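# Retract the sealant gun's rod fully with two arms

## Task

Draw the sealant gun's rod back as far as it goes, so that its disc ends up against the gun's housing. The rod only slides back while the little thumb plate on it, sitting behind the handle, is held pushed toward the front of the gun. Finish with the gun resting on the table itself, not leaning on anything, and then report that the job is done.

## Robot and tools

Robot: two Franka FR3 seven-joint arms, left_arm and right_arm, each with a Robotiq 140 two-finger gripper and a wrist camera. The fingers can fold at a hinge. Only the outer quarter of each pad, near the tip, grips at the commanded force. Deeper grips can wrap round a part, hold it loosely or squeeze it too hard. A fingertip pushed into a surface folds easily, so a later grip may fail. Fixed cameras are cam_high and cam_low; the wrist cameras are cam_left_wrist and cam_right_wrist, all 672x504.

Frames: the scene frame has its origin at table-top height midway between the arms, +z up and +x out over the table, with left_arm on the +y side. Left and right here are not image sides. The left base sits at (+0.015, +0.319, 0) m and the right at (+0.022, -0.408, 0) m, both turned only slightly about z. Hand poses, targets, offsets and wrist-camera poses are given in each arm's own base frame; fixed cameras and the table use the scene frame. Rotations turn about the Hand target's position. The gripper's fingers point along its +z, and they open and close along its y. end_effector_position is the centre of the closed pads, which are 66 mm long.

A row has 20 numbers, each in [-1, 1]: for left_arm dx, dy, dz, rx, ry, rz, then left gripper position, force_limit, speed, activate; then the same ten for right_arm. Both arms are always in the row. The six pose numbers are an offset, not a pose: they count from that arm's Hand target at the start of the call or action, along that arm's base axes, with 1.0 equal to 0.6 m or 180 degrees, and rx, ry, rz forming one rotation vector. Every row of an action counts from that same start, but a new action or call starts from the new Hand target, so a repeated offset moves further. Six zeros means no new request for that arm. Gripper position is absolute: +1 fully open (140 mm), about -0.8 pads touching, -1 close until blocked. force_limit (-1 to +1, roughly 14 N to 58 N on a narrow part) and speed (about 30 to 250 mm/s) start at +1; faster closes grip harder. Always resend a gripper's current three numbers, since 0 is itself a command. Keep activate 0; send 1 once only if fault reads 7 or 13.

execute_actions(actions, cameras): actions is a list of actions; each action is a list of up to 15 rows, one per 1/30 s step, the last row held to step 15. An empty list returns the current state plus all images. The controller clips each step to 70 mm and 16 degrees from the measured pose, so one action may fall short.

move(target, speed, blend, stop_force, zero, blocking, cameras): target is one 20-number row or a list of up to 15 rows; all offsets count from the Hand targets at the start, not from the previous row. speed is top path speed in m/s, 0.002 to 2, default 0.25, one value or one per target. blend (m) rounds corners in a list; 0 stops at each. stop_force (20 to 40 N, both arms) ends an arm's path when it feels that much push against its motion; aim a few centimetres past the contact and move slowly; it is unreliable while the gripper turns, and with it every target in a list needs the same finger numbers. zero (only with stop_force) decides whether the force is re-zeroed first. blocking=false returns after 0.5 s while the move runs; not allowed with stop_force. Moves cap at 10 s and don't avoid obstacles.

wait(seconds 0 to 3600), stop() to brake a running move, zoom_image(camera, region [x0,y0,x1,y1] pixels, at most 504 square) on the newest images, clear_fault(arm) after a reported torque or force fault, read_manual(section) for licence texts, finished_scene(scene, 1 or 2) to end the scene irreversibly.

Results: Hand target is the last commanded pose after clipping; the next offsets count from it, and the gripper may rest a little short. end_effector_position (m) and end_effector_quat_wxyz are in the arm's base frame. object_status: 0 moving, 1 blocked while opening, 2 blocked while closing (a grip), 3 reached the position or pads met. position_measured is in counts: 3 open, 75 about 100 mm, 139 about 60 mm, 200 about 20 mm, 230 pads touching. Joint torques, external joint torques and Flange force (gripper axes) show loads and contact, with error. The move line gives how it ended (done, off_target, moving, held, fault) and limits such as paced or held. FAULT, MOTOR HOT and OVER-TEMPERATURE lines report stops.

Avoid: net force of 40 N on any arm part or joint torques at 35/35/32/30/12/12/12 N m, which stop the arm until clear_fault; fast moves into contact; joints driven near their limits; the two grippers or arms touching each other, which can end the scene; hard grips on parts still resting on something; dropping the gun or letting anything fall from the table; long stretched-out holds that heat motors. The gun must end on the table with the disc against the housing before finishing.

Each tool is called after "Request:" as a command line: name --argument value for each argument, lists and objects as JSON in quotes; but a table of rows of numbers goes row by row, as --pt "numbers of a row", without its own name.

## Session

Request:
execute_actions --actions '[]'

Scene clock: 0.00 s.
left_arm: end_effector_position=(+0.4077, -0.3741, +0.1459) position_measured=3 object_status=3 fault=0 end_effector_quat_wxyz=(+0.159, +0.855, +0.283, -0.405) | right_arm: end_effector_position=(+0.5082, -0.0121, +0.1339) position_measured=3 object_status=3 fault=0 end_effector_quat_wxyz=(-0.360, -0.464, +0.798, -0.134)
Joint positions: left_arm=[-0.437 0.475 0.098 -1.788 -0.784 1.643 -2.23] | right_arm=[0.29 0.559 -0.05 -1.603 -0.415 1.494 0.87]
Joint velocities: within noise
Joint torques (N m): no reading
External joint torques (N m): no reading
Flange force (N): no reading
Hand target: left_arm +0.4077, -0.3741, +0.1459; +0.159, +0.855, +0.283, -0.405 | right_arm +0.5082, -0.0121, +0.1339; -0.360, -0.464, +0.798, -0.134
Tool commands: left_gripper/position=+1.0 left_gripper/force_limit=+1.0 left_gripper/speed=+1.0 left_gripper/activate=+0.0 right_gripper/position=+1.0 right_gripper/force_limit=+1.0 right_gripper/speed=+1.0 right_gripper/activate=+0.0

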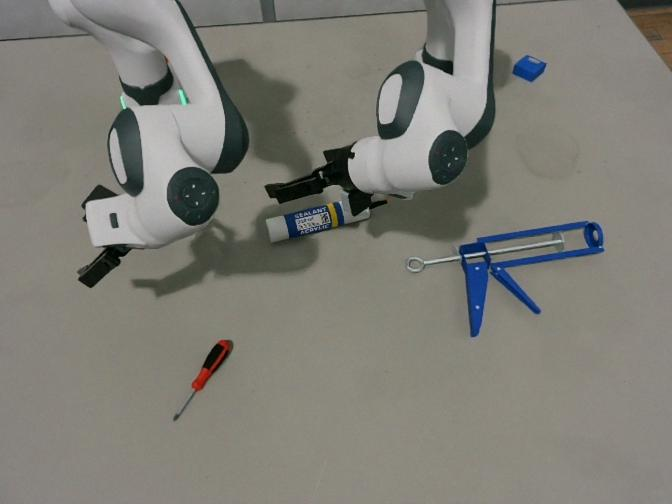

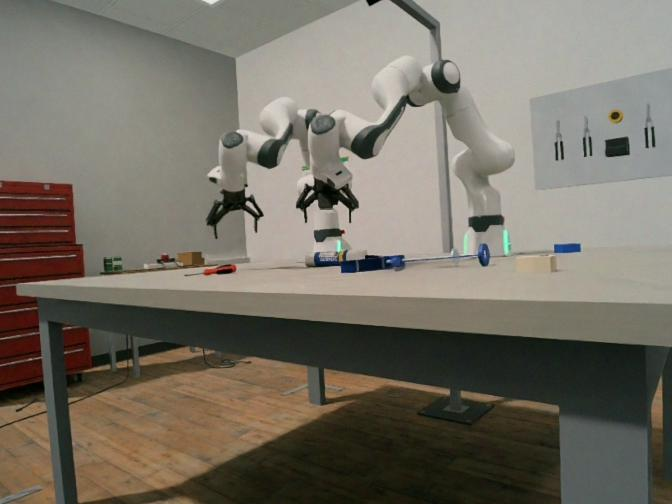

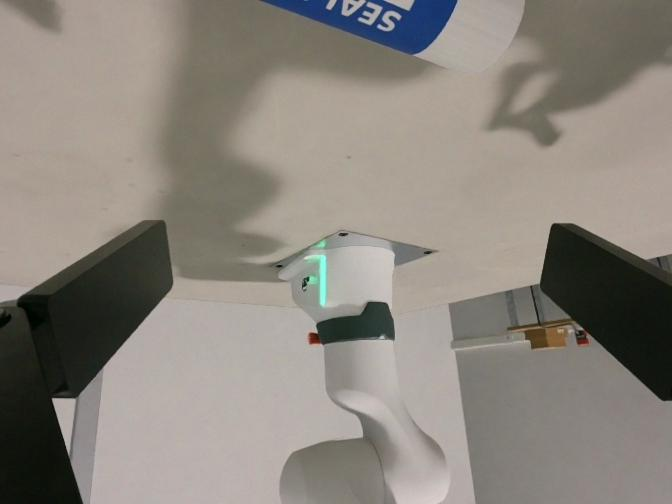

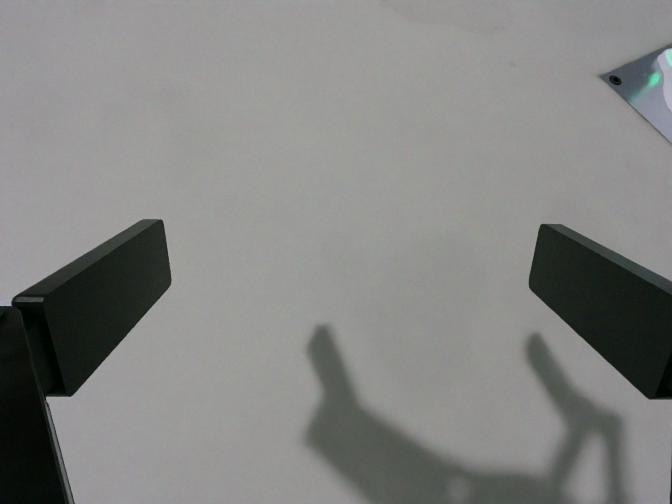

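Request:
zoom_image --camera "cam_high" --region '[390, 190, 630, 350]'

Request:
zoom_image --camera "cam_low" --region '[290, 220, 570, 290]'

Scaled by 2.100 from the camera's image (finer frame: 960x720).

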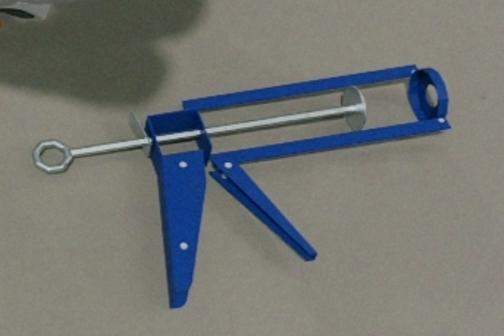

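Scaled by 1.800 from the camera's image (finer frame: 960x720).

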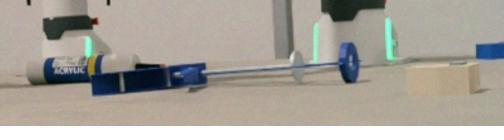

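Request:
move --target '[0.188,0.519,0.1235,0.1145,-0.2667,-0.1708,1,1,1,0,0.047,0.801,0.06,0.3984,-0.1349,0.1483,1,1,1,0]' --speed 0.4 --cameras '["all"]'

Scene clock: 32.60 s.
left_arm: end_effector_position=(+0.5191, -0.0641, +0.2187) position_measured=3 object_status=3 fault=0 end_effector_quat_wxyz=(+0.001, +0.999, +0.035, -0.003) | right_arm: end_effector_position=(+0.5365, +0.4685, +0.1711) position_measured=3 object_status=3 fault=0 end_effector_quat_wxyz=(-0.175, +0.706, -0.660, -0.189)
Joint positions: left_arm=[-0.392 -0.068 0.266 -2.148 0.018 2.076 -1.776] | right_arm=[0.129 0.397 0.497 -1.852 0.414 2.422 0.218]
Joint velocities: left_arm=[within noise] | right_arm=[0.001 0.001 -0.001 0.001 -0.001 0 -0.009]
Joint torques (N m): left_arm=[0.06 -28.03 -0.79 23.14 0.85 2.85 0.15] | right_arm=[-0.55 -40.98 7.31 23.59 0.47 2.66 -0.2]
External joint torques (N m): left_arm=[0.09 0.12 -0.14 -0.89 0.07 0.26 0.15] | right_arm=[-0.66 -0.86 0.8 0.04 0.12 0.19 -0.19]
Flange force (N): left_arm=[-2.7 -0.7 2.2] | right_arm=[2.1 3.6 -2.2]
Hand target: left_arm +0.5205, -0.0627, +0.2200; +0.000, +0.999, +0.032, +0.000 | right_arm +0.5364, +0.4685, +0.1699; -0.176, +0.707, -0.658, -0.189
Off the commanded pose: left_arm 0.002 m, 0 deg | right_arm 0.001 m, 0 deg.
move: done
cam_left_wrist: T_world_to_cam=[[0.07072, -0.99749, 0.00436, -0.09341], [-0.93441, -0.06472, 0.35026, 0.40534], [-0.3491, -0.02884, -0.93664, 0.52683]] pos_world=[0.56927, -0.05174, 0.35188]
cam_right_wrist: T_world_to_cam=[[-0.99617, -0.08737, 0.0038, 0.57998], [-0.05147, 0.62084, 0.78224, -0.3961], [-0.0707, 0.77905, -0.62296, -0.07738]] pos_world=[0.5519, 0.35687, 0.25944]

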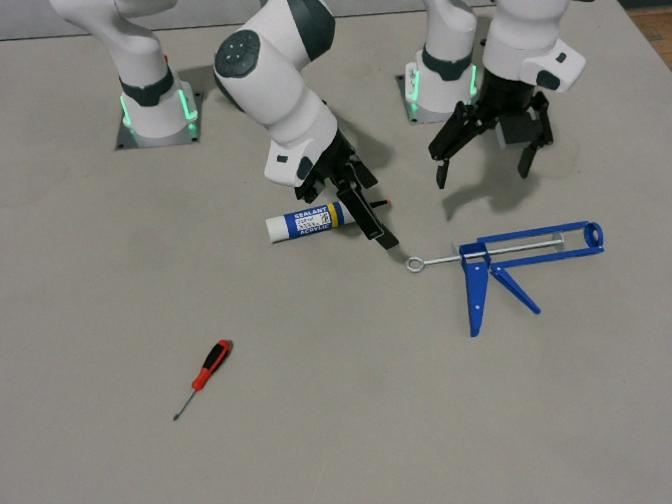

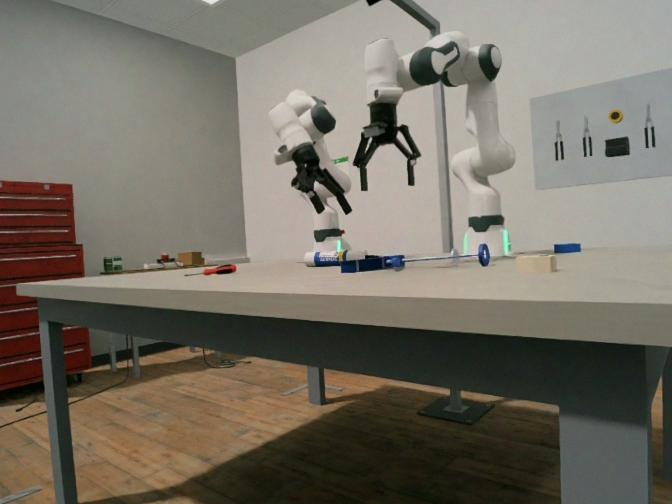

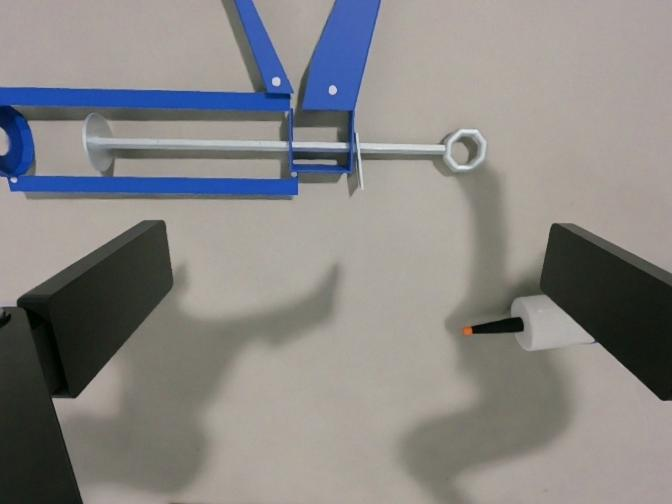

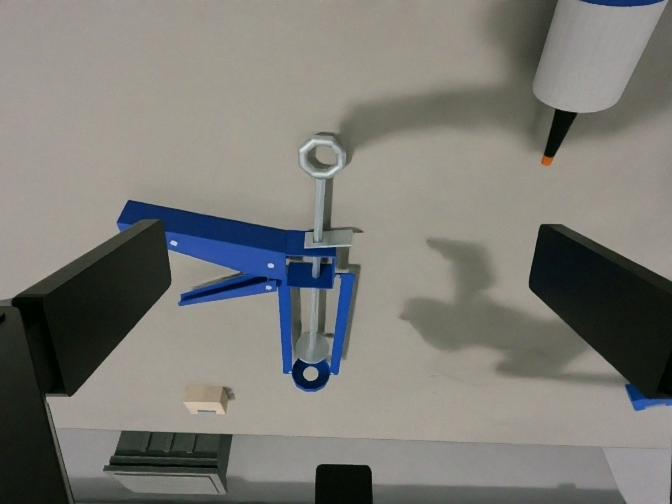

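Request:
zoom_image --camera "cam_left_wrist" --region '[240, 60, 500, 220]'

Request:
zoom_image --camera "cam_right_wrist" --region '[240, 120, 400, 400]'

Scaled by 1.938 from the camera's image (finer frame: 960x720).

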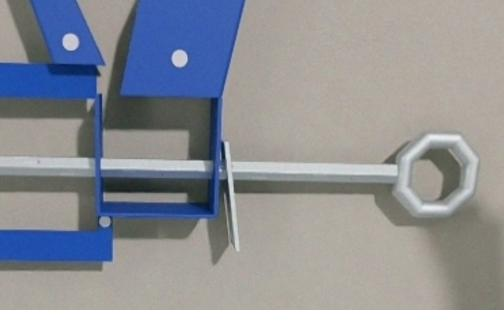

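Scaled by 1.800 from the camera's image (finer frame: 960x720).

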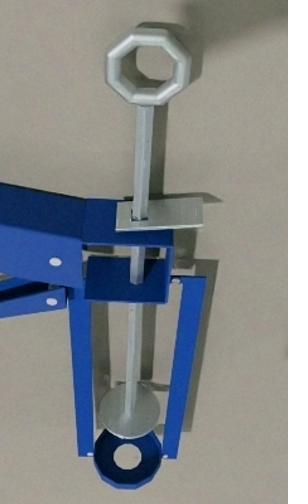

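Request:
move --target '[-0.0125,0.0138,-0.1667,0.0555,0.003,0,0.43,1,1,0,0.016,0.034,-0.09,0,0,0,0.05,1,1,0]' --speed 0.2 --cameras '["all"]'

Scene clock: 87.47 s.
left_arm: end_effector_position=(+0.5115, -0.0541, +0.1198) position_measured=75 object_status=3 fault=0 end_effector_quat_wxyz=(-0.086, +0.996, +0.029, -0.004) | right_arm: end_effector_position=(+0.5449, +0.4889, +0.1160) position_measured=123 object_status=3 fault=0 end_effector_quat_wxyz=(-0.175, +0.705, -0.660, -0.191)
Joint positions: left_arm=[-0.419 0.07 0.236 -2.258 0.197 2.271 -1.944] | right_arm=[0.181 0.534 0.476 -1.803 0.383 2.511 0.216]
Joint velocities: left_arm=[0.001 -0.001 -0.002 0 -0.001 0 -0.005] | right_arm=[within noise]
Joint torques (N m): left_arm=[0.06 -30.64 0.15 21.69 0.87 2.67 -0.38] | right_arm=[0.64 -45.03 8.22 23.44 -0.03 2.66 -0.11]
External joint torques (N m): left_arm=[0.02 0.63 -0.46 -0.44 0.19 0.28 -0.36] | right_arm=[0.66 -1.57 0.15 0.89 -0.19 0.2 -0.09]
Flange force (N): left_arm=[-0.6 1.1 2.0] | right_arm=[-2.0 0.1 -1.5]
Hand target: left_arm +0.5130, -0.0544, +0.1200; -0.087, +0.996, +0.032, -0.002 | right_arm +0.5460, +0.4889, +0.1159; -0.176, +0.707, -0.658, -0.189
Off the commanded pose: left_arm 0.002 m, 0 deg | right_arm 0.001 m, 0 deg.
move: done
cam_left_wrist: T_world_to_cam=[[0.05889, -0.98395, -0.16842, -0.05496], [-0.93227, -0.11453, 0.34315, 0.43053], [-0.35693, 0.13681, -0.92406, 0.44337]] pos_world=[0.56286, -0.06542, 0.25271]
cam_right_wrist: T_world_to_cam=[[-0.9961, -0.08794, 0.00729, 0.59018], [-0.04892, 0.61904, 0.78383, -0.36579], [-0.07345, 0.78042, -0.62093, -0.12639]] pos_world=[0.5607, 0.37697, 0.20394]

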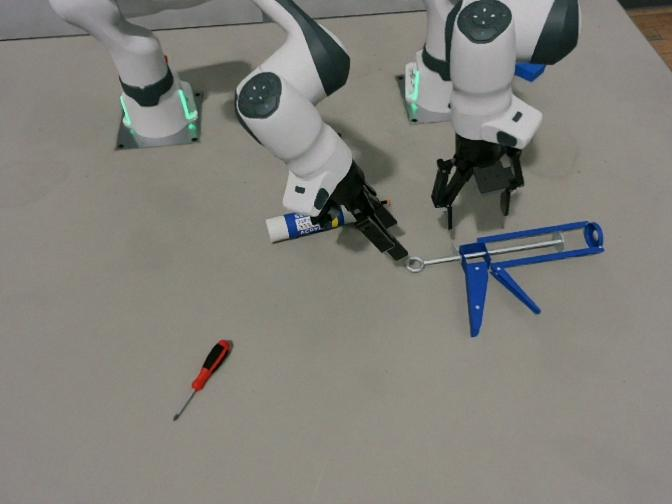

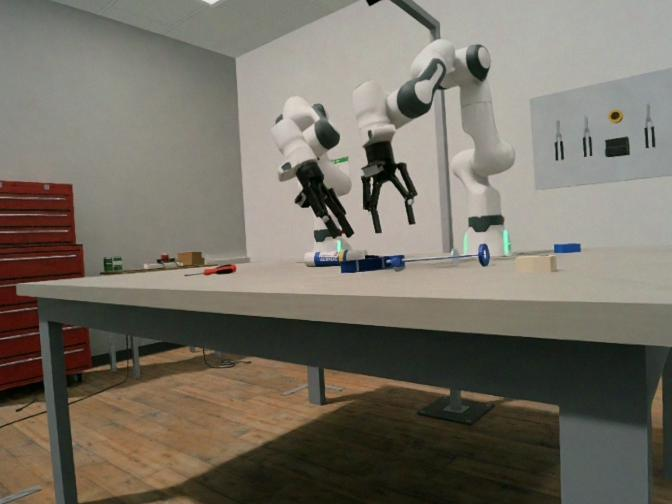

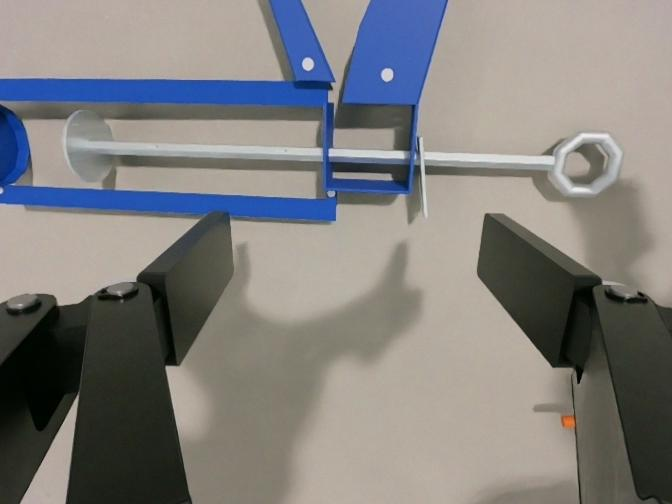

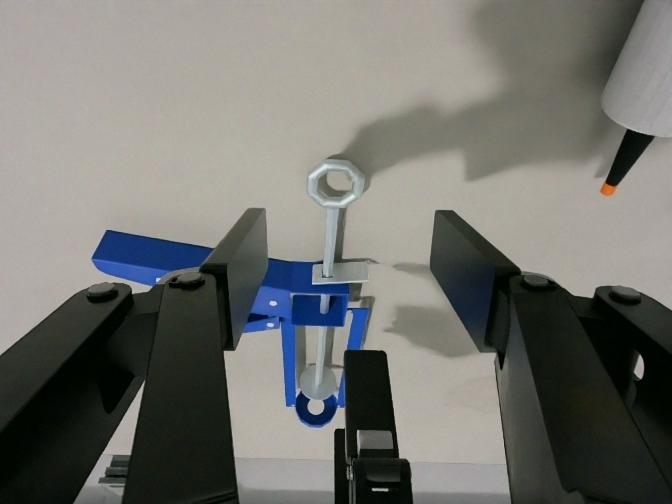

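Request:
zoom_image --camera "cam_left_wrist" --region '[180, 100, 520, 380]'

Request:
zoom_image --camera "cam_right_wrist" --region '[220, 140, 480, 360]'

Scaled by 1.482 from the camera's image (finer frame: 960x720).

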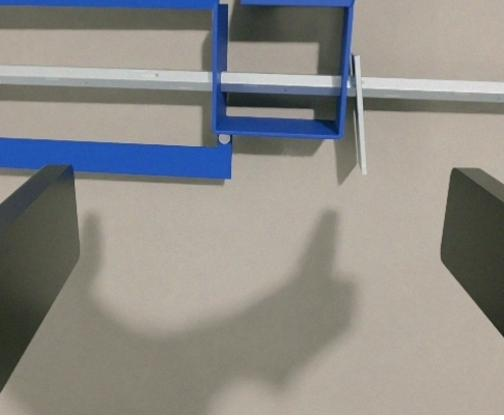

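Scaled by 1.938 from the camera's image (finer frame: 960x720).

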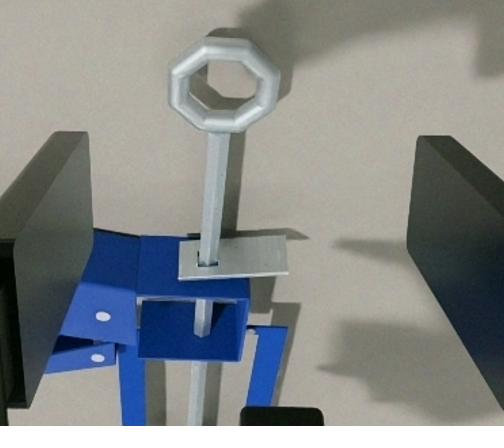

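Request:
move --target '[0.0075,0,-0.0867,0,0,0,0.43,1,1,0,0.0067,0.0352,-0.0948,0,0,0,0.05,1,1,0]' --speed 0.12 --cameras '["cam_left_wrist","cam_right_wrist","cam_high"]'

Request:
zoom_image --camera "cam_left_wrist" --region '[180, 50, 520, 350]'

Request:
zoom_image --camera "cam_right_wrist" --region '[220, 140, 480, 360]'

Scene clock: 111.87 s.
left_arm: end_effector_position=(+0.5159, -0.0550, +0.0681) position_measured=75 object_status=3 fault=0 end_effector_quat_wxyz=(-0.088, +0.996, +0.026, -0.004) | right_arm: end_effector_position=(+0.5489, +0.5099, +0.0590) position_measured=123 object_status=3 fault=0 end_effector_quat_wxyz=(-0.175, +0.705, -0.661, -0.192)
Joint positions: left_arm=[-0.416 0.177 0.236 -2.276 0.192 2.394 -1.951] | right_arm=[0.238 0.673 0.452 -1.743 0.357 2.593 0.216]
Joint velocities: left_arm=[0 0 0.001 0 0.001 0.003 0] | right_arm=[within noise]
Joint torques (N m): left_arm=[0.26 -32.38 1.43 20.61 0.13 2.65 -0.45] | right_arm=[0.65 -48.23 9.63 22.35 -0.24 2.58 -0.17]
External joint torques (N m): left_arm=[0.25 1.11 -0.01 -0.24 -0.4 0.23 -0.43] | right_arm=[0.77 -1.63 0.33 0.78 -0.22 0.11 -0.15]
Flange force (N): left_arm=[1.7 1.3 2.8] | right_arm=[-2.0 0.4 -1.7]
Hand target: left_arm +0.5175, -0.0544, +0.0680; -0.087, +0.996, +0.032, -0.002 | right_arm +0.5500, +0.5100, +0.0590; -0.176, +0.707, -0.658, -0.189
Off the commanded pose: left_arm 0.002 m, 1 deg | right_arm 0.001 m, 0 deg.
move: done
cam_left_wrist: T_world_to_cam=[[0.05258, -0.98356, -0.17274, -0.06121], [-0.93322, -0.10996, 0.34205, 0.45318], [-0.35542, 0.14323, -0.92367, 0.39677]] pos_world=[0.56716, -0.0672, 0.2009]
cam_right_wrist: T_world_to_cam=[[-0.99622, -0.08642, 0.00851, 0.59571], [-0.04702, 0.61928, 0.78376, -0.33515], [-0.073, 0.7804, -0.621, -0.17804]] pos_world=[0.5647, 0.39798, 0.14704]
Images, in order (width x height): cam_high 672x504, cam_left_wrist 672x504, cam_right_wrist 672x504.

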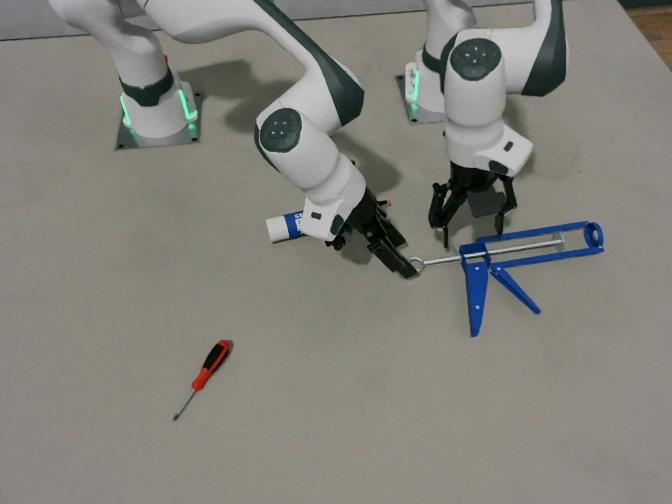

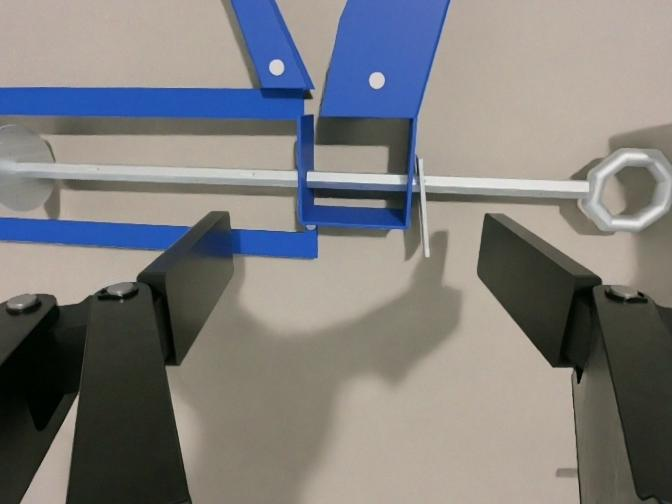

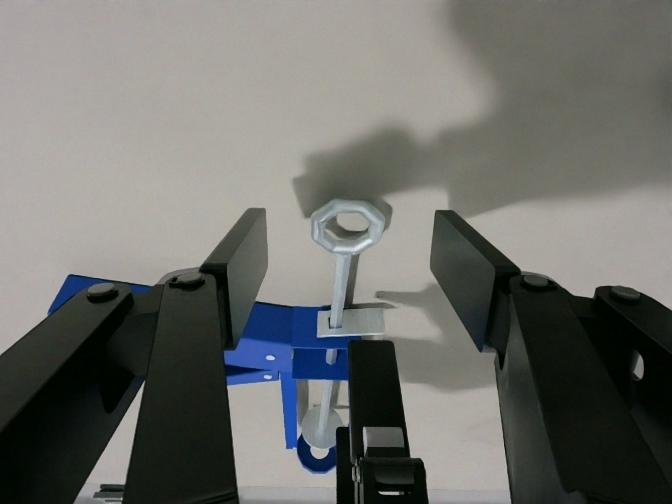

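Scaled by 1.482 from the camera's image (finer frame: 960x720).

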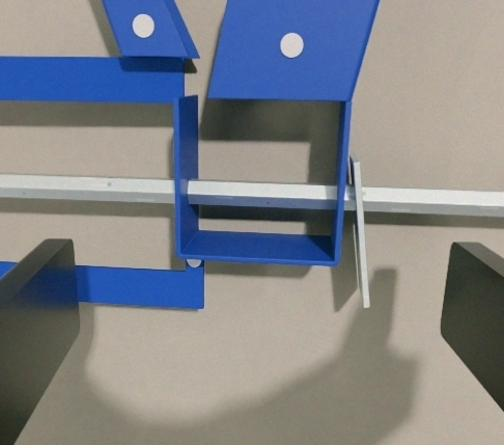

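Scaled by 1.938 from the camera's image (finer frame: 960x720).

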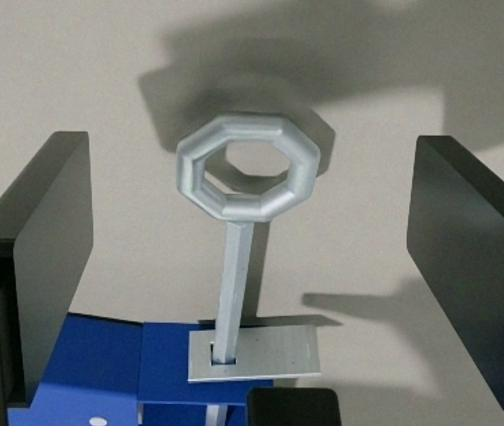

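Request:
move --target '[0,-0.0067,-0.0167,0,0,0,0.43,1,1,0,-0.001,0.0075,-0.02,0,0,0,0.05,1,1,0]' --speed 0.08 --cameras '["cam_left_wrist","cam_right_wrist"]'

Request:
zoom_image --camera "cam_left_wrist" --region '[180, 50, 520, 350]'

Request:
zoom_image --camera "cam_right_wrist" --region '[220, 140, 480, 360]'

Scene clock: 121.50 s.
left_arm: end_effector_position=(+0.5167, -0.0560, +0.0584) position_measured=75 object_status=3 fault=0 end_effector_quat_wxyz=(-0.089, +0.996, +0.028, -0.004) | right_arm: end_effector_position=(+0.5480, +0.5146, +0.0470) position_measured=123 object_status=3 fault=0 end_effector_quat_wxyz=(-0.174, +0.705, -0.661, -0.192)
Joint positions: left_arm=[-0.416 0.199 0.235 -2.276 0.19 2.416 -1.958] | right_arm=[0.25 0.7 0.448 -1.732 0.353 2.611 0.215]
Joint velocities: left_arm=[0.001 0.001 -0.001 0 0 0.005 -0.004] | right_arm=[0.001 0 0.001 -0.001 -0.002 0.004 -0.001]
Joint torques (N m): left_arm=[-0.37 -32.82 0.8 20.11 0.12 2.74 -0.39] | right_arm=[0.47 -48.76 9.81 22.24 -0.29 2.63 -0.17]
External joint torques (N m): left_arm=[-0.43 0.92 -0.86 -0.32 -0.38 0.36 -0.37] | right_arm=[0.52 -1.4 0.19 0.77 -0.23 0.15 -0.16]
Flange force (N): left_arm=[0.6 2.3 2.6] | right_arm=[-1.7 -0.1 -1.4]
Hand target: left_arm +0.5175, -0.0584, +0.0580; -0.087, +0.996, +0.032, -0.002 | right_arm +0.5494, +0.5145, +0.0470; -0.176, +0.707, -0.658, -0.189
Off the commanded pose: left_arm 0.003 m, 0 deg | right_arm 0.001 m, 0 deg.
move: done
cam_left_wrist: T_world_to_cam=[[0.05717, -0.98325, -0.17305, -0.06633], [-0.93291, -0.11434, 0.34149, 0.45665], [-0.35555, 0.14191, -0.92382, 0.3883]] pos_world=[0.56786, -0.06811, 0.1913]
cam_right_wrist: T_world_to_cam=[[-0.99622, -0.0864, 0.00902, 0.59534], [-0.04662, 0.61935, 0.78373, -0.32894], [-0.0733, 0.78034, -0.62104, -0.18903]] pos_world=[0.5639, 0.40268, 0.13504]

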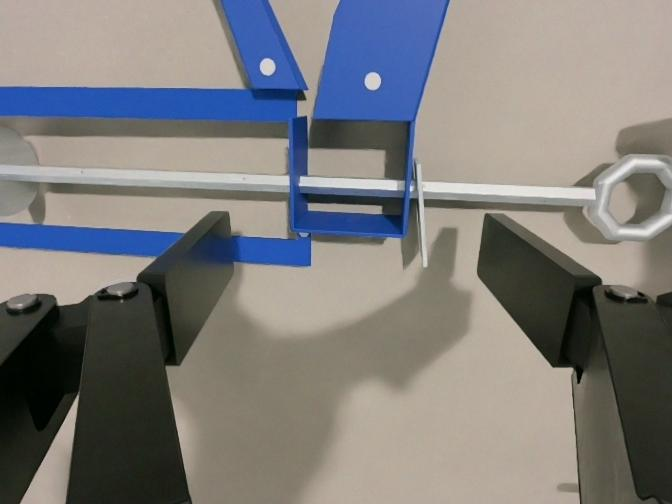

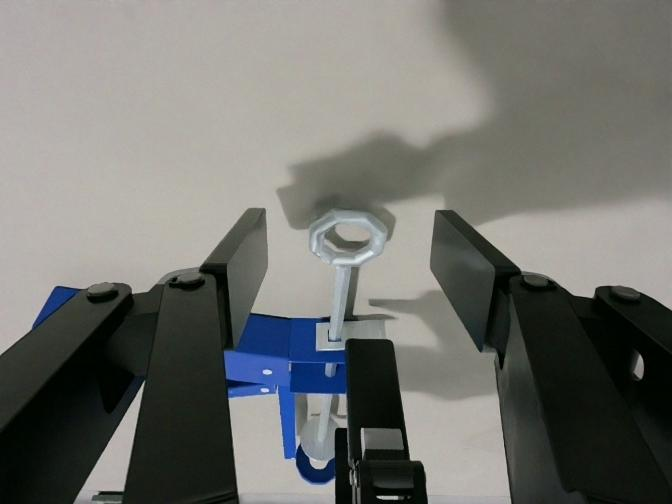

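Scaled by 1.482 from the camera's image (finer frame: 960x720).

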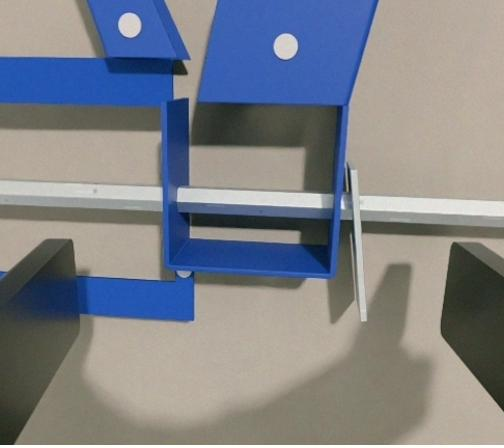

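Scaled by 1.938 from the camera's image (finer frame: 960x720).

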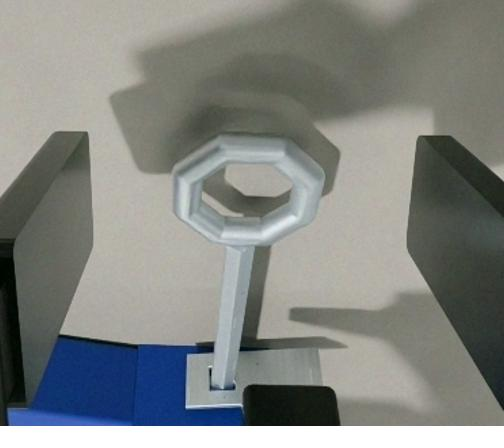

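Request:
zoom_image --camera "cam_left_wrist" --region '[270, 180, 350, 280]'

Request:
execute_actions --actions '[]' --cameras '["cam_low"]'

Request:
zoom_image --camera "cam_low" --region '[330, 210, 500, 290]'

Scaled by 5.040 from the camera's image (finer frame: 960x720).

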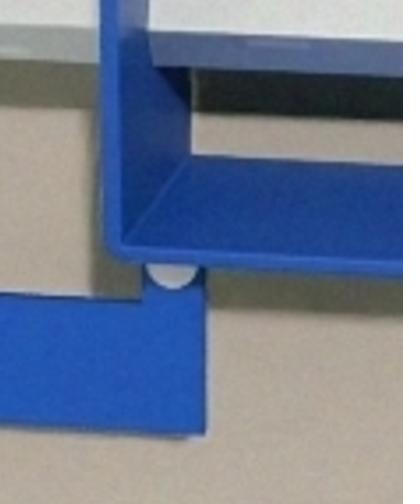

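Scene clock: 131.73 s.
left_arm: end_effector_position=(+0.5169, -0.0561, +0.0584) position_measured=75 object_status=3 fault=0 end_effector_quat_wxyz=(-0.088, +0.996, +0.029, -0.003) | right_arm: end_effector_position=(+0.5482, +0.5146, +0.0470) position_measured=123 object_status=3 fault=0 end_effector_quat_wxyz=(-0.175, +0.705, -0.661, -0.191)
Joint positions: left_arm=[-0.416 0.199 0.235 -2.276 0.19 2.416 -1.959] | right_arm=[0.25 0.7 0.448 -1.732 0.353 2.612 0.215]
Joint velocities: within noise
Joint torques (N m): left_arm=[-0.27 -32.9 0.86 20.07 0.13 2.64 -0.44] | right_arm=[0.46 -48.81 9.83 22.2 -0.28 2.66 -0.21]
External joint torques (N m): left_arm=[-0.25 0.9 -0.73 -0.42 -0.37 0.24 -0.42] | right_arm=[0.47 -1.48 0.18 0.74 -0.22 0.18 -0.2]
Flange force (N): left_arm=[0.3 2.0 2.4] | right_arm=[-1.4 0.4 -1.6]
Hand target: left_arm +0.5175, -0.0584, +0.0580; -0.087, +0.996, +0.032, -0.002 | right_arm +0.5494, +0.5145, +0.0470; -0.176, +0.707, -0.658, -0.189
Tool commands: left_gripper/position=+0.43 left_gripper/force_limit=+1.0 left_gripper/speed=+1.0 left_gripper/activate=+0.0 right_gripper/position=+0.05 right_gripper/force_limit=+1.0 right_gripper/speed=+1.0 right_gripper/activate=+0.0
Off the commanded pose: left_arm 0.002 m, 0 deg | right_arm 0.001 m, 0 deg.
Images, in order (width x height): cam_low 672x504.

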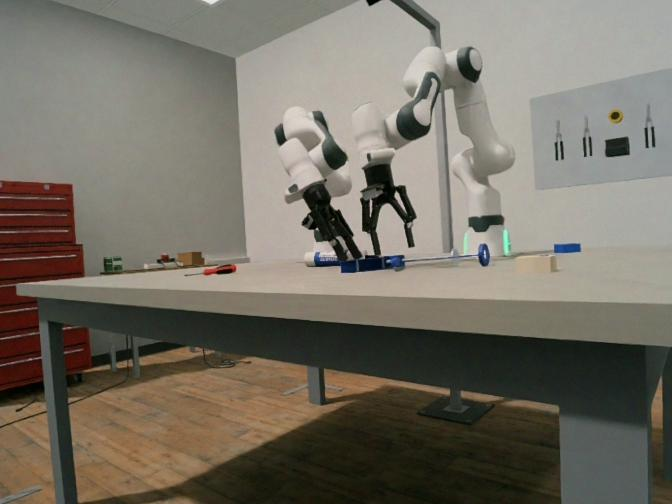

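Scaled by 2.965 from the camera's image (finer frame: 960x720).

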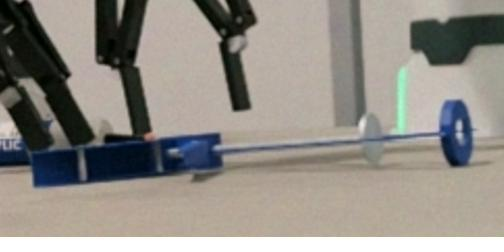

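Request:
execute_actions --actions '[]' --cameras '["cam_high"]'

Request:
zoom_image --camera "cam_high" --region '[370, 190, 500, 290]'

Request:
zoom_image --camera "cam_high" --region '[380, 240, 440, 290]'

Scene clock: 147.47 s.
left_arm: end_effector_position=(+0.5169, -0.0561, +0.0584) position_measured=75 object_status=3 fault=0 end_effector_quat_wxyz=(-0.088, +0.996, +0.029, -0.003) | right_arm: end_effector_position=(+0.5482, +0.5146, +0.0470) position_measured=123 object_status=3 fault=0 end_effector_quat_wxyz=(-0.175, +0.705, -0.661, -0.191)
Joint positions: left_arm=[-0.416 0.199 0.235 -2.276 0.19 2.416 -1.959] | right_arm=[0.25 0.7 0.448 -1.732 0.353 2.612 0.215]
Joint velocities: within noise
Joint torques (N m): left_arm=[-0.3 -32.79 0.86 20.11 0.13 2.64 -0.43] | right_arm=[0.51 -48.83 9.8 22.2 -0.31 2.66 -0.18]
External joint torques (N m): left_arm=[-0.31 1.05 -0.75 -0.35 -0.37 0.25 -0.41] | right_arm=[0.47 -1.77 0.17 0.9 -0.24 0.21 -0.17]
Flange force (N): left_arm=[0.9 2.3 2.6] | right_arm=[-1.7 0.3 -2.0]
Hand target: left_arm +0.5175, -0.0584, +0.0580; -0.087, +0.996, +0.032, -0.002 | right_arm +0.5494, +0.5145, +0.0470; -0.176, +0.707, -0.658, -0.189
Tool commands: left_gripper/position=+0.43 left_gripper/force_limit=+1.0 left_gripper/speed=+1.0 left_gripper/activate=+0.0 right_gripper/position=+0.05 right_gripper/force_limit=+1.0 right_gripper/speed=+1.0 right_gripper/activate=+0.0
Off the commanded pose: left_arm 0.002 m, 0 deg | right_arm 0.001 m, 0 deg.
Images, in order (width x height): cam_high 672x504.

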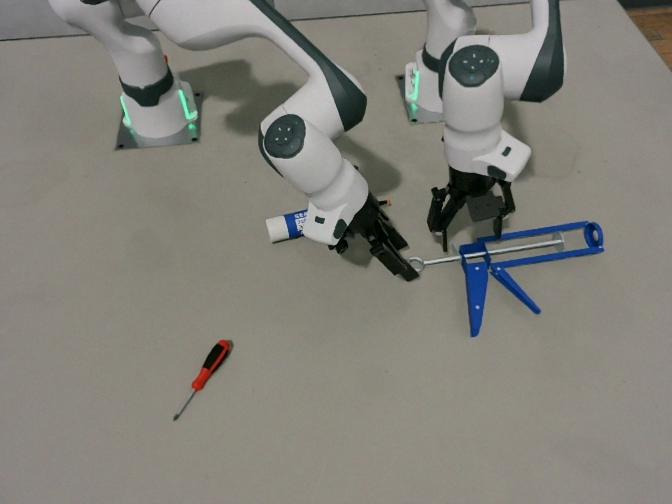

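Scaled by 3.877 from the camera's image (finer frame: 960x720).

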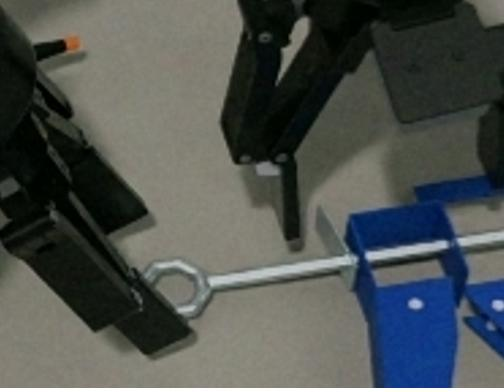

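Scaled by 8.400 from the camera's image (finer frame: 960x720).

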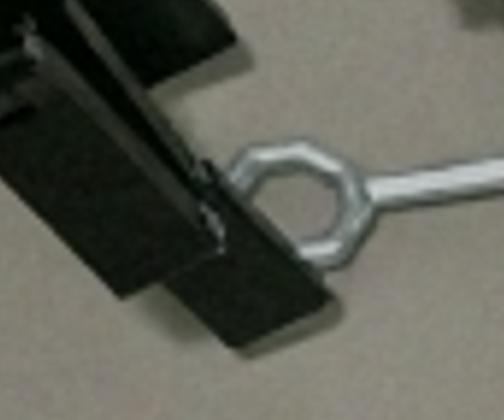

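Request:
move --target '[-0.0075,0.0018,-0.0167,0,0,0,0.43,1,1,0,0,0.0275,-0.02,0,0,0,0.05,1,1,0]' --speed 0.08 --cameras '["all"]'

Request:
zoom_image --camera "cam_high" --region '[380, 190, 510, 290]'

Request:
zoom_image --camera "cam_low" --region '[330, 210, 500, 290]'

Request:
zoom_image --camera "cam_left_wrist" --region '[180, 50, 520, 350]'

Scene clock: 163.40 s.
left_arm: end_effector_position=(+0.5125, -0.0560, +0.0485) position_measured=75 object_status=3 fault=0 end_effector_quat_wxyz=(-0.088, +0.996, +0.029, -0.003) | right_arm: end_effector_position=(+0.5486, +0.5305, +0.0348) position_measured=123 object_status=3 fault=0 end_effector_quat_wxyz=(-0.175, +0.709, -0.657, -0.190)
Joint positions: left_arm=[-0.416 0.209 0.235 -2.294 0.19 2.444 -1.963] | right_arm=[0.293 0.745 0.427 -1.685 0.343 2.621 0.224]
Joint torques (N m): left_arm=[-0.22 -32.97 1.21 19.5 0.38 2.64 -0.32] | right_arm=[1.12 -50.17 10.16 22.25 0.05 2.67 0.2]
External joint torques (N m): left_arm=[-0.15 0.87 -0.4 -0.62 -0.09 0.24 -0.3] | right_arm=[1.01 -1.52 0.38 0.85 0.13 0.17 0.22]
Flange force (N): left_arm=[-0.6 1.2 2.5] | right_arm=[-3.0 0.1 -1.0]
Hand target: left_arm +0.5130, -0.0573, +0.0479; -0.087, +0.996, +0.032, -0.002 | right_arm +0.5494, +0.5310, +0.0350; -0.176, +0.707, -0.658, -0.189
Off the commanded pose: left_arm 0.002 m, 0 deg | right_arm 0.001 m, 0 deg.
move: done
cam_left_wrist: T_world_to_cam=[[0.05902, -0.98348, -0.17112, -0.06883], [-0.93294, -0.11533, 0.34106, 0.45619], [-0.35516, 0.13951, -0.92434, 0.37731]] pos_world=[0.56366, -0.06772, 0.1814]
cam_right_wrist: T_world_to_cam=[[-0.99538, -0.09602, 0.00211, 0.60226], [-0.05814, 0.61985, 0.78256, -0.32307], [-0.07645, 0.77882, -0.62257, -0.20644]] pos_world=[0.56491, 0.41887, 0.12303]

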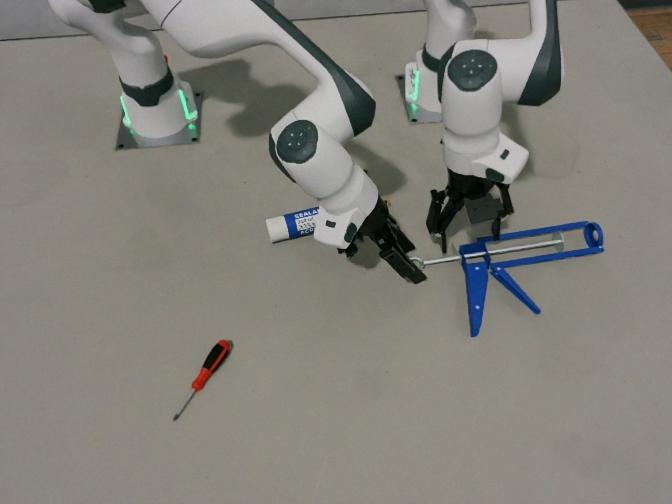

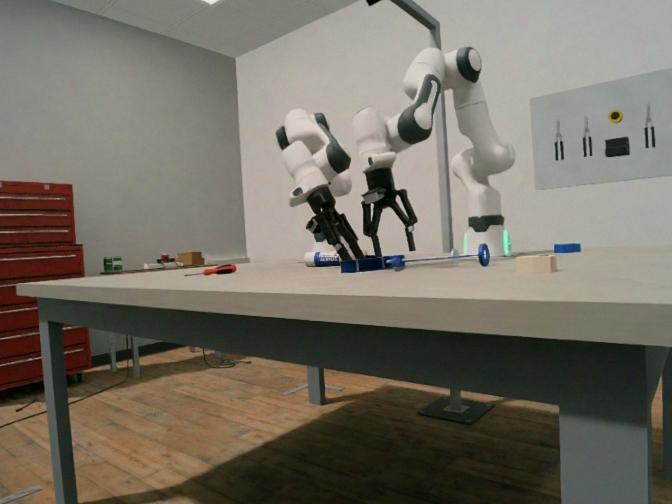

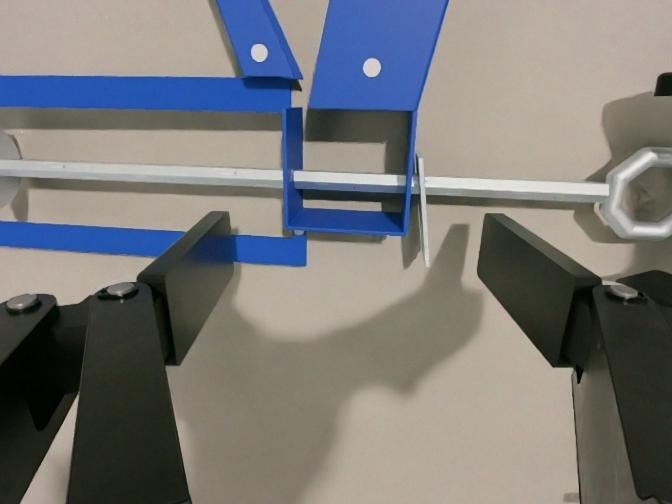

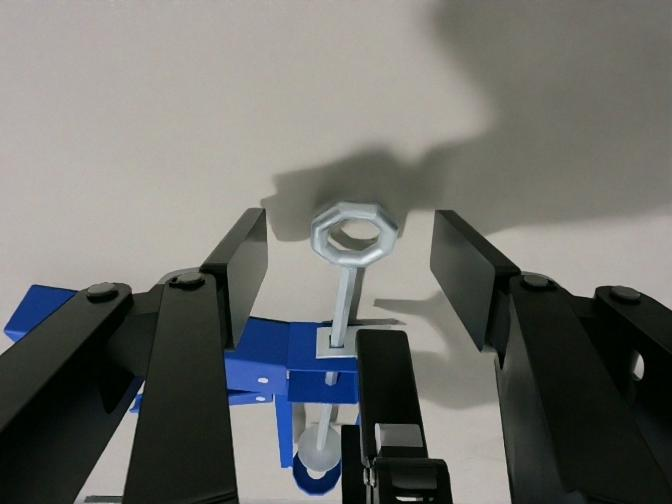

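Scaled by 3.877 from the camera's image (finer frame: 960x720).

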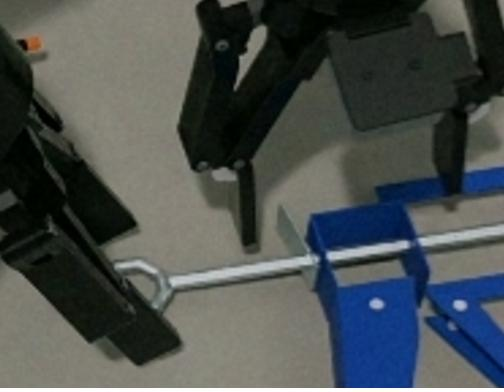

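Scaled by 2.965 from the camera's image (finer frame: 960x720).

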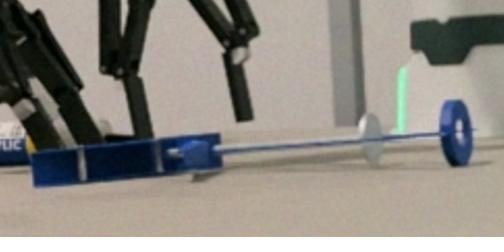

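Scaled by 1.482 from the camera's image (finer frame: 960x720).

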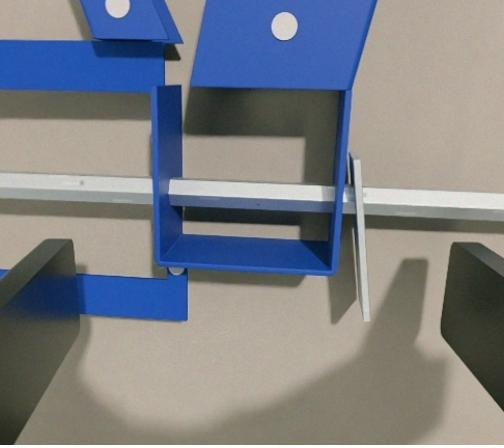

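Request:
move --pt "0.0042 0.0017 -0.0158 0 0 0 0.43 1 1 0 -0.0033 0.0092 -0.0158 0 0 0 0.05 1 1 0" --pt "0.0042 0.0017 -0.0158 0 0 0 -1 -0.2 -1 0 -0.0033 0.0092 -0.0158 0 0 0 -1 0 -1 0" --speed 0.06 --cameras '["all"]'

Request:
zoom_image --camera "cam_high" --region '[380, 190, 510, 290]'

Request:
zoom_image --camera "cam_left_wrist" --region '[180, 50, 520, 350]'

Scene clock: 174.67 s.
left_arm: end_effector_position=(+0.5145, -0.0548, +0.0389) position_measured=140 object_status=0 fault=0 end_effector_quat_wxyz=(-0.088, +0.996, +0.030, -0.003) | right_arm: end_effector_position=(+0.5445, +0.5398, +0.0307) position_measured=177 object_status=2 fault=0 end_effector_quat_wxyz=(-0.175, +0.709, -0.656, -0.191)
Joint positions: left_arm=[-0.415 0.235 0.237 -2.29 0.188 2.465 -1.964] | right_arm=[0.31 0.76 0.425 -1.672 0.343 2.627 0.231]
Joint torques (N m): left_arm=[-0.78 -31.59 0.2 19.56 -0.02 3.4 -0.26] | right_arm=[-0.59 -46.24 8.12 21.27 -0.39 3.75 -0.1]
External joint torques (N m): left_arm=[-0.78 2.82 -1.69 -0.32 -0.46 1 -0.24] | right_arm=[-0.61 2.64 -1.66 -0.06 -0.3 1.26 -0.09]
Flange force (N): left_arm=[4.4 4.7 8.0] | right_arm=[0.9 -4.1 7.4]
Hand target: left_arm +0.5155, -0.0563, +0.0385; -0.087, +0.996, +0.032, -0.002 | right_arm +0.5474, +0.5365, +0.0255; -0.176, +0.707, -0.658, -0.189
Off the commanded pose: left_arm 0.002 m, 0 deg | right_arm 0.007 m, 0 deg.
move: off_target (right_arm)
cam_left_wrist: T_world_to_cam=[[0.06045, -0.9831, -0.17279, -0.07], [-0.93285, -0.11723, 0.34064, 0.46135], [-0.35514, 0.14059, -0.92418, 0.36903]] pos_world=[0.56566, -0.06662, 0.1718]
cam_right_wrist: T_world_to_cam=[[-0.99511, -0.09876, 0.00358, 0.6003], [-0.05848, 0.61769, 0.78424, -0.32457], [-0.07966, 0.78019, -0.62045, -0.21558]] pos_world=[0.56121, 0.42797, 0.11863]

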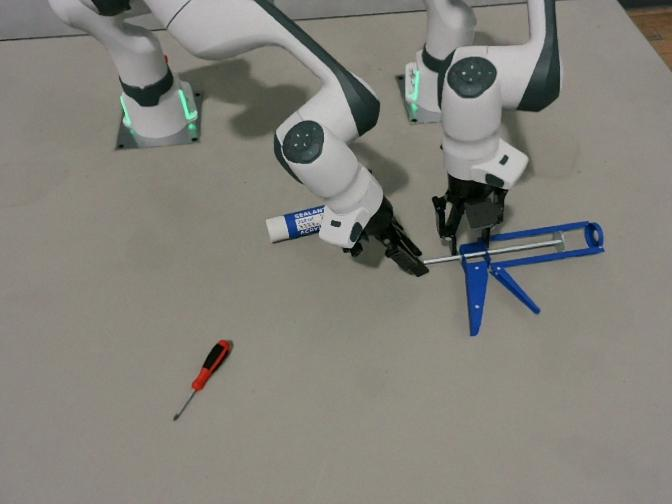

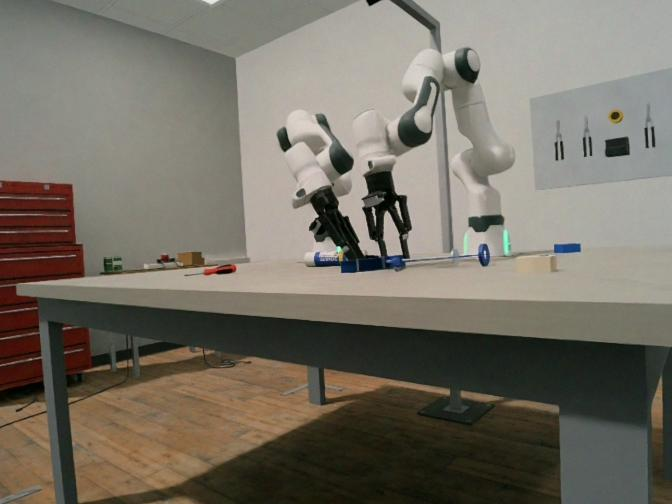

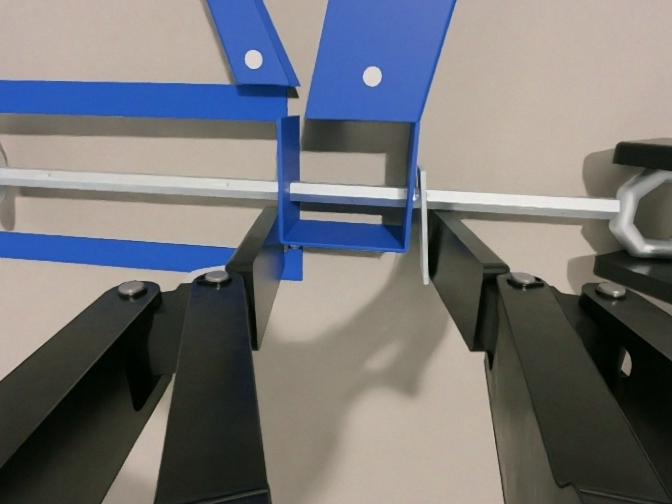

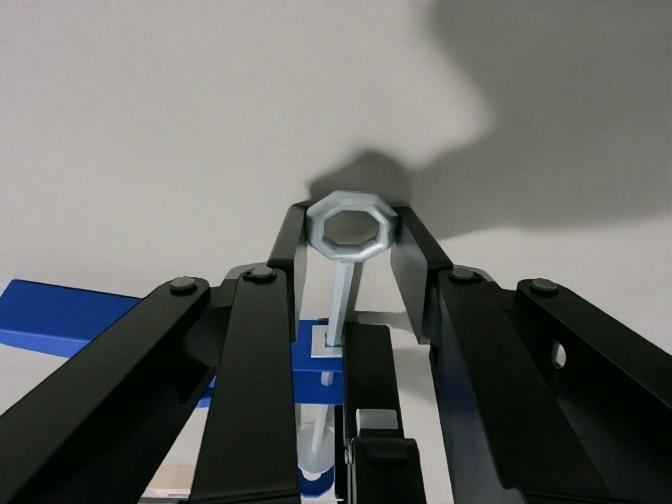

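Scaled by 3.877 from the camera's image (finer frame: 960x720).

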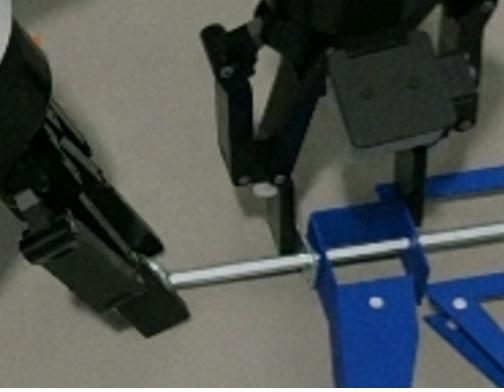

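Scaled by 1.482 from the camera's image (finer frame: 960x720).

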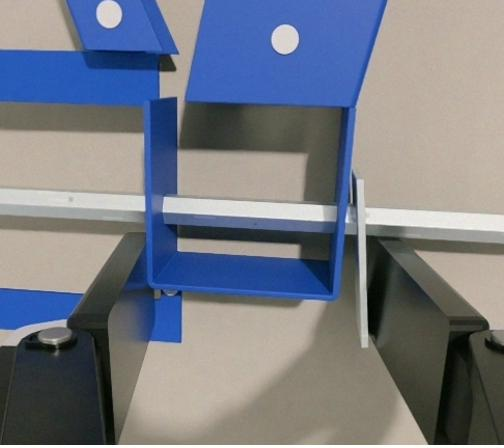

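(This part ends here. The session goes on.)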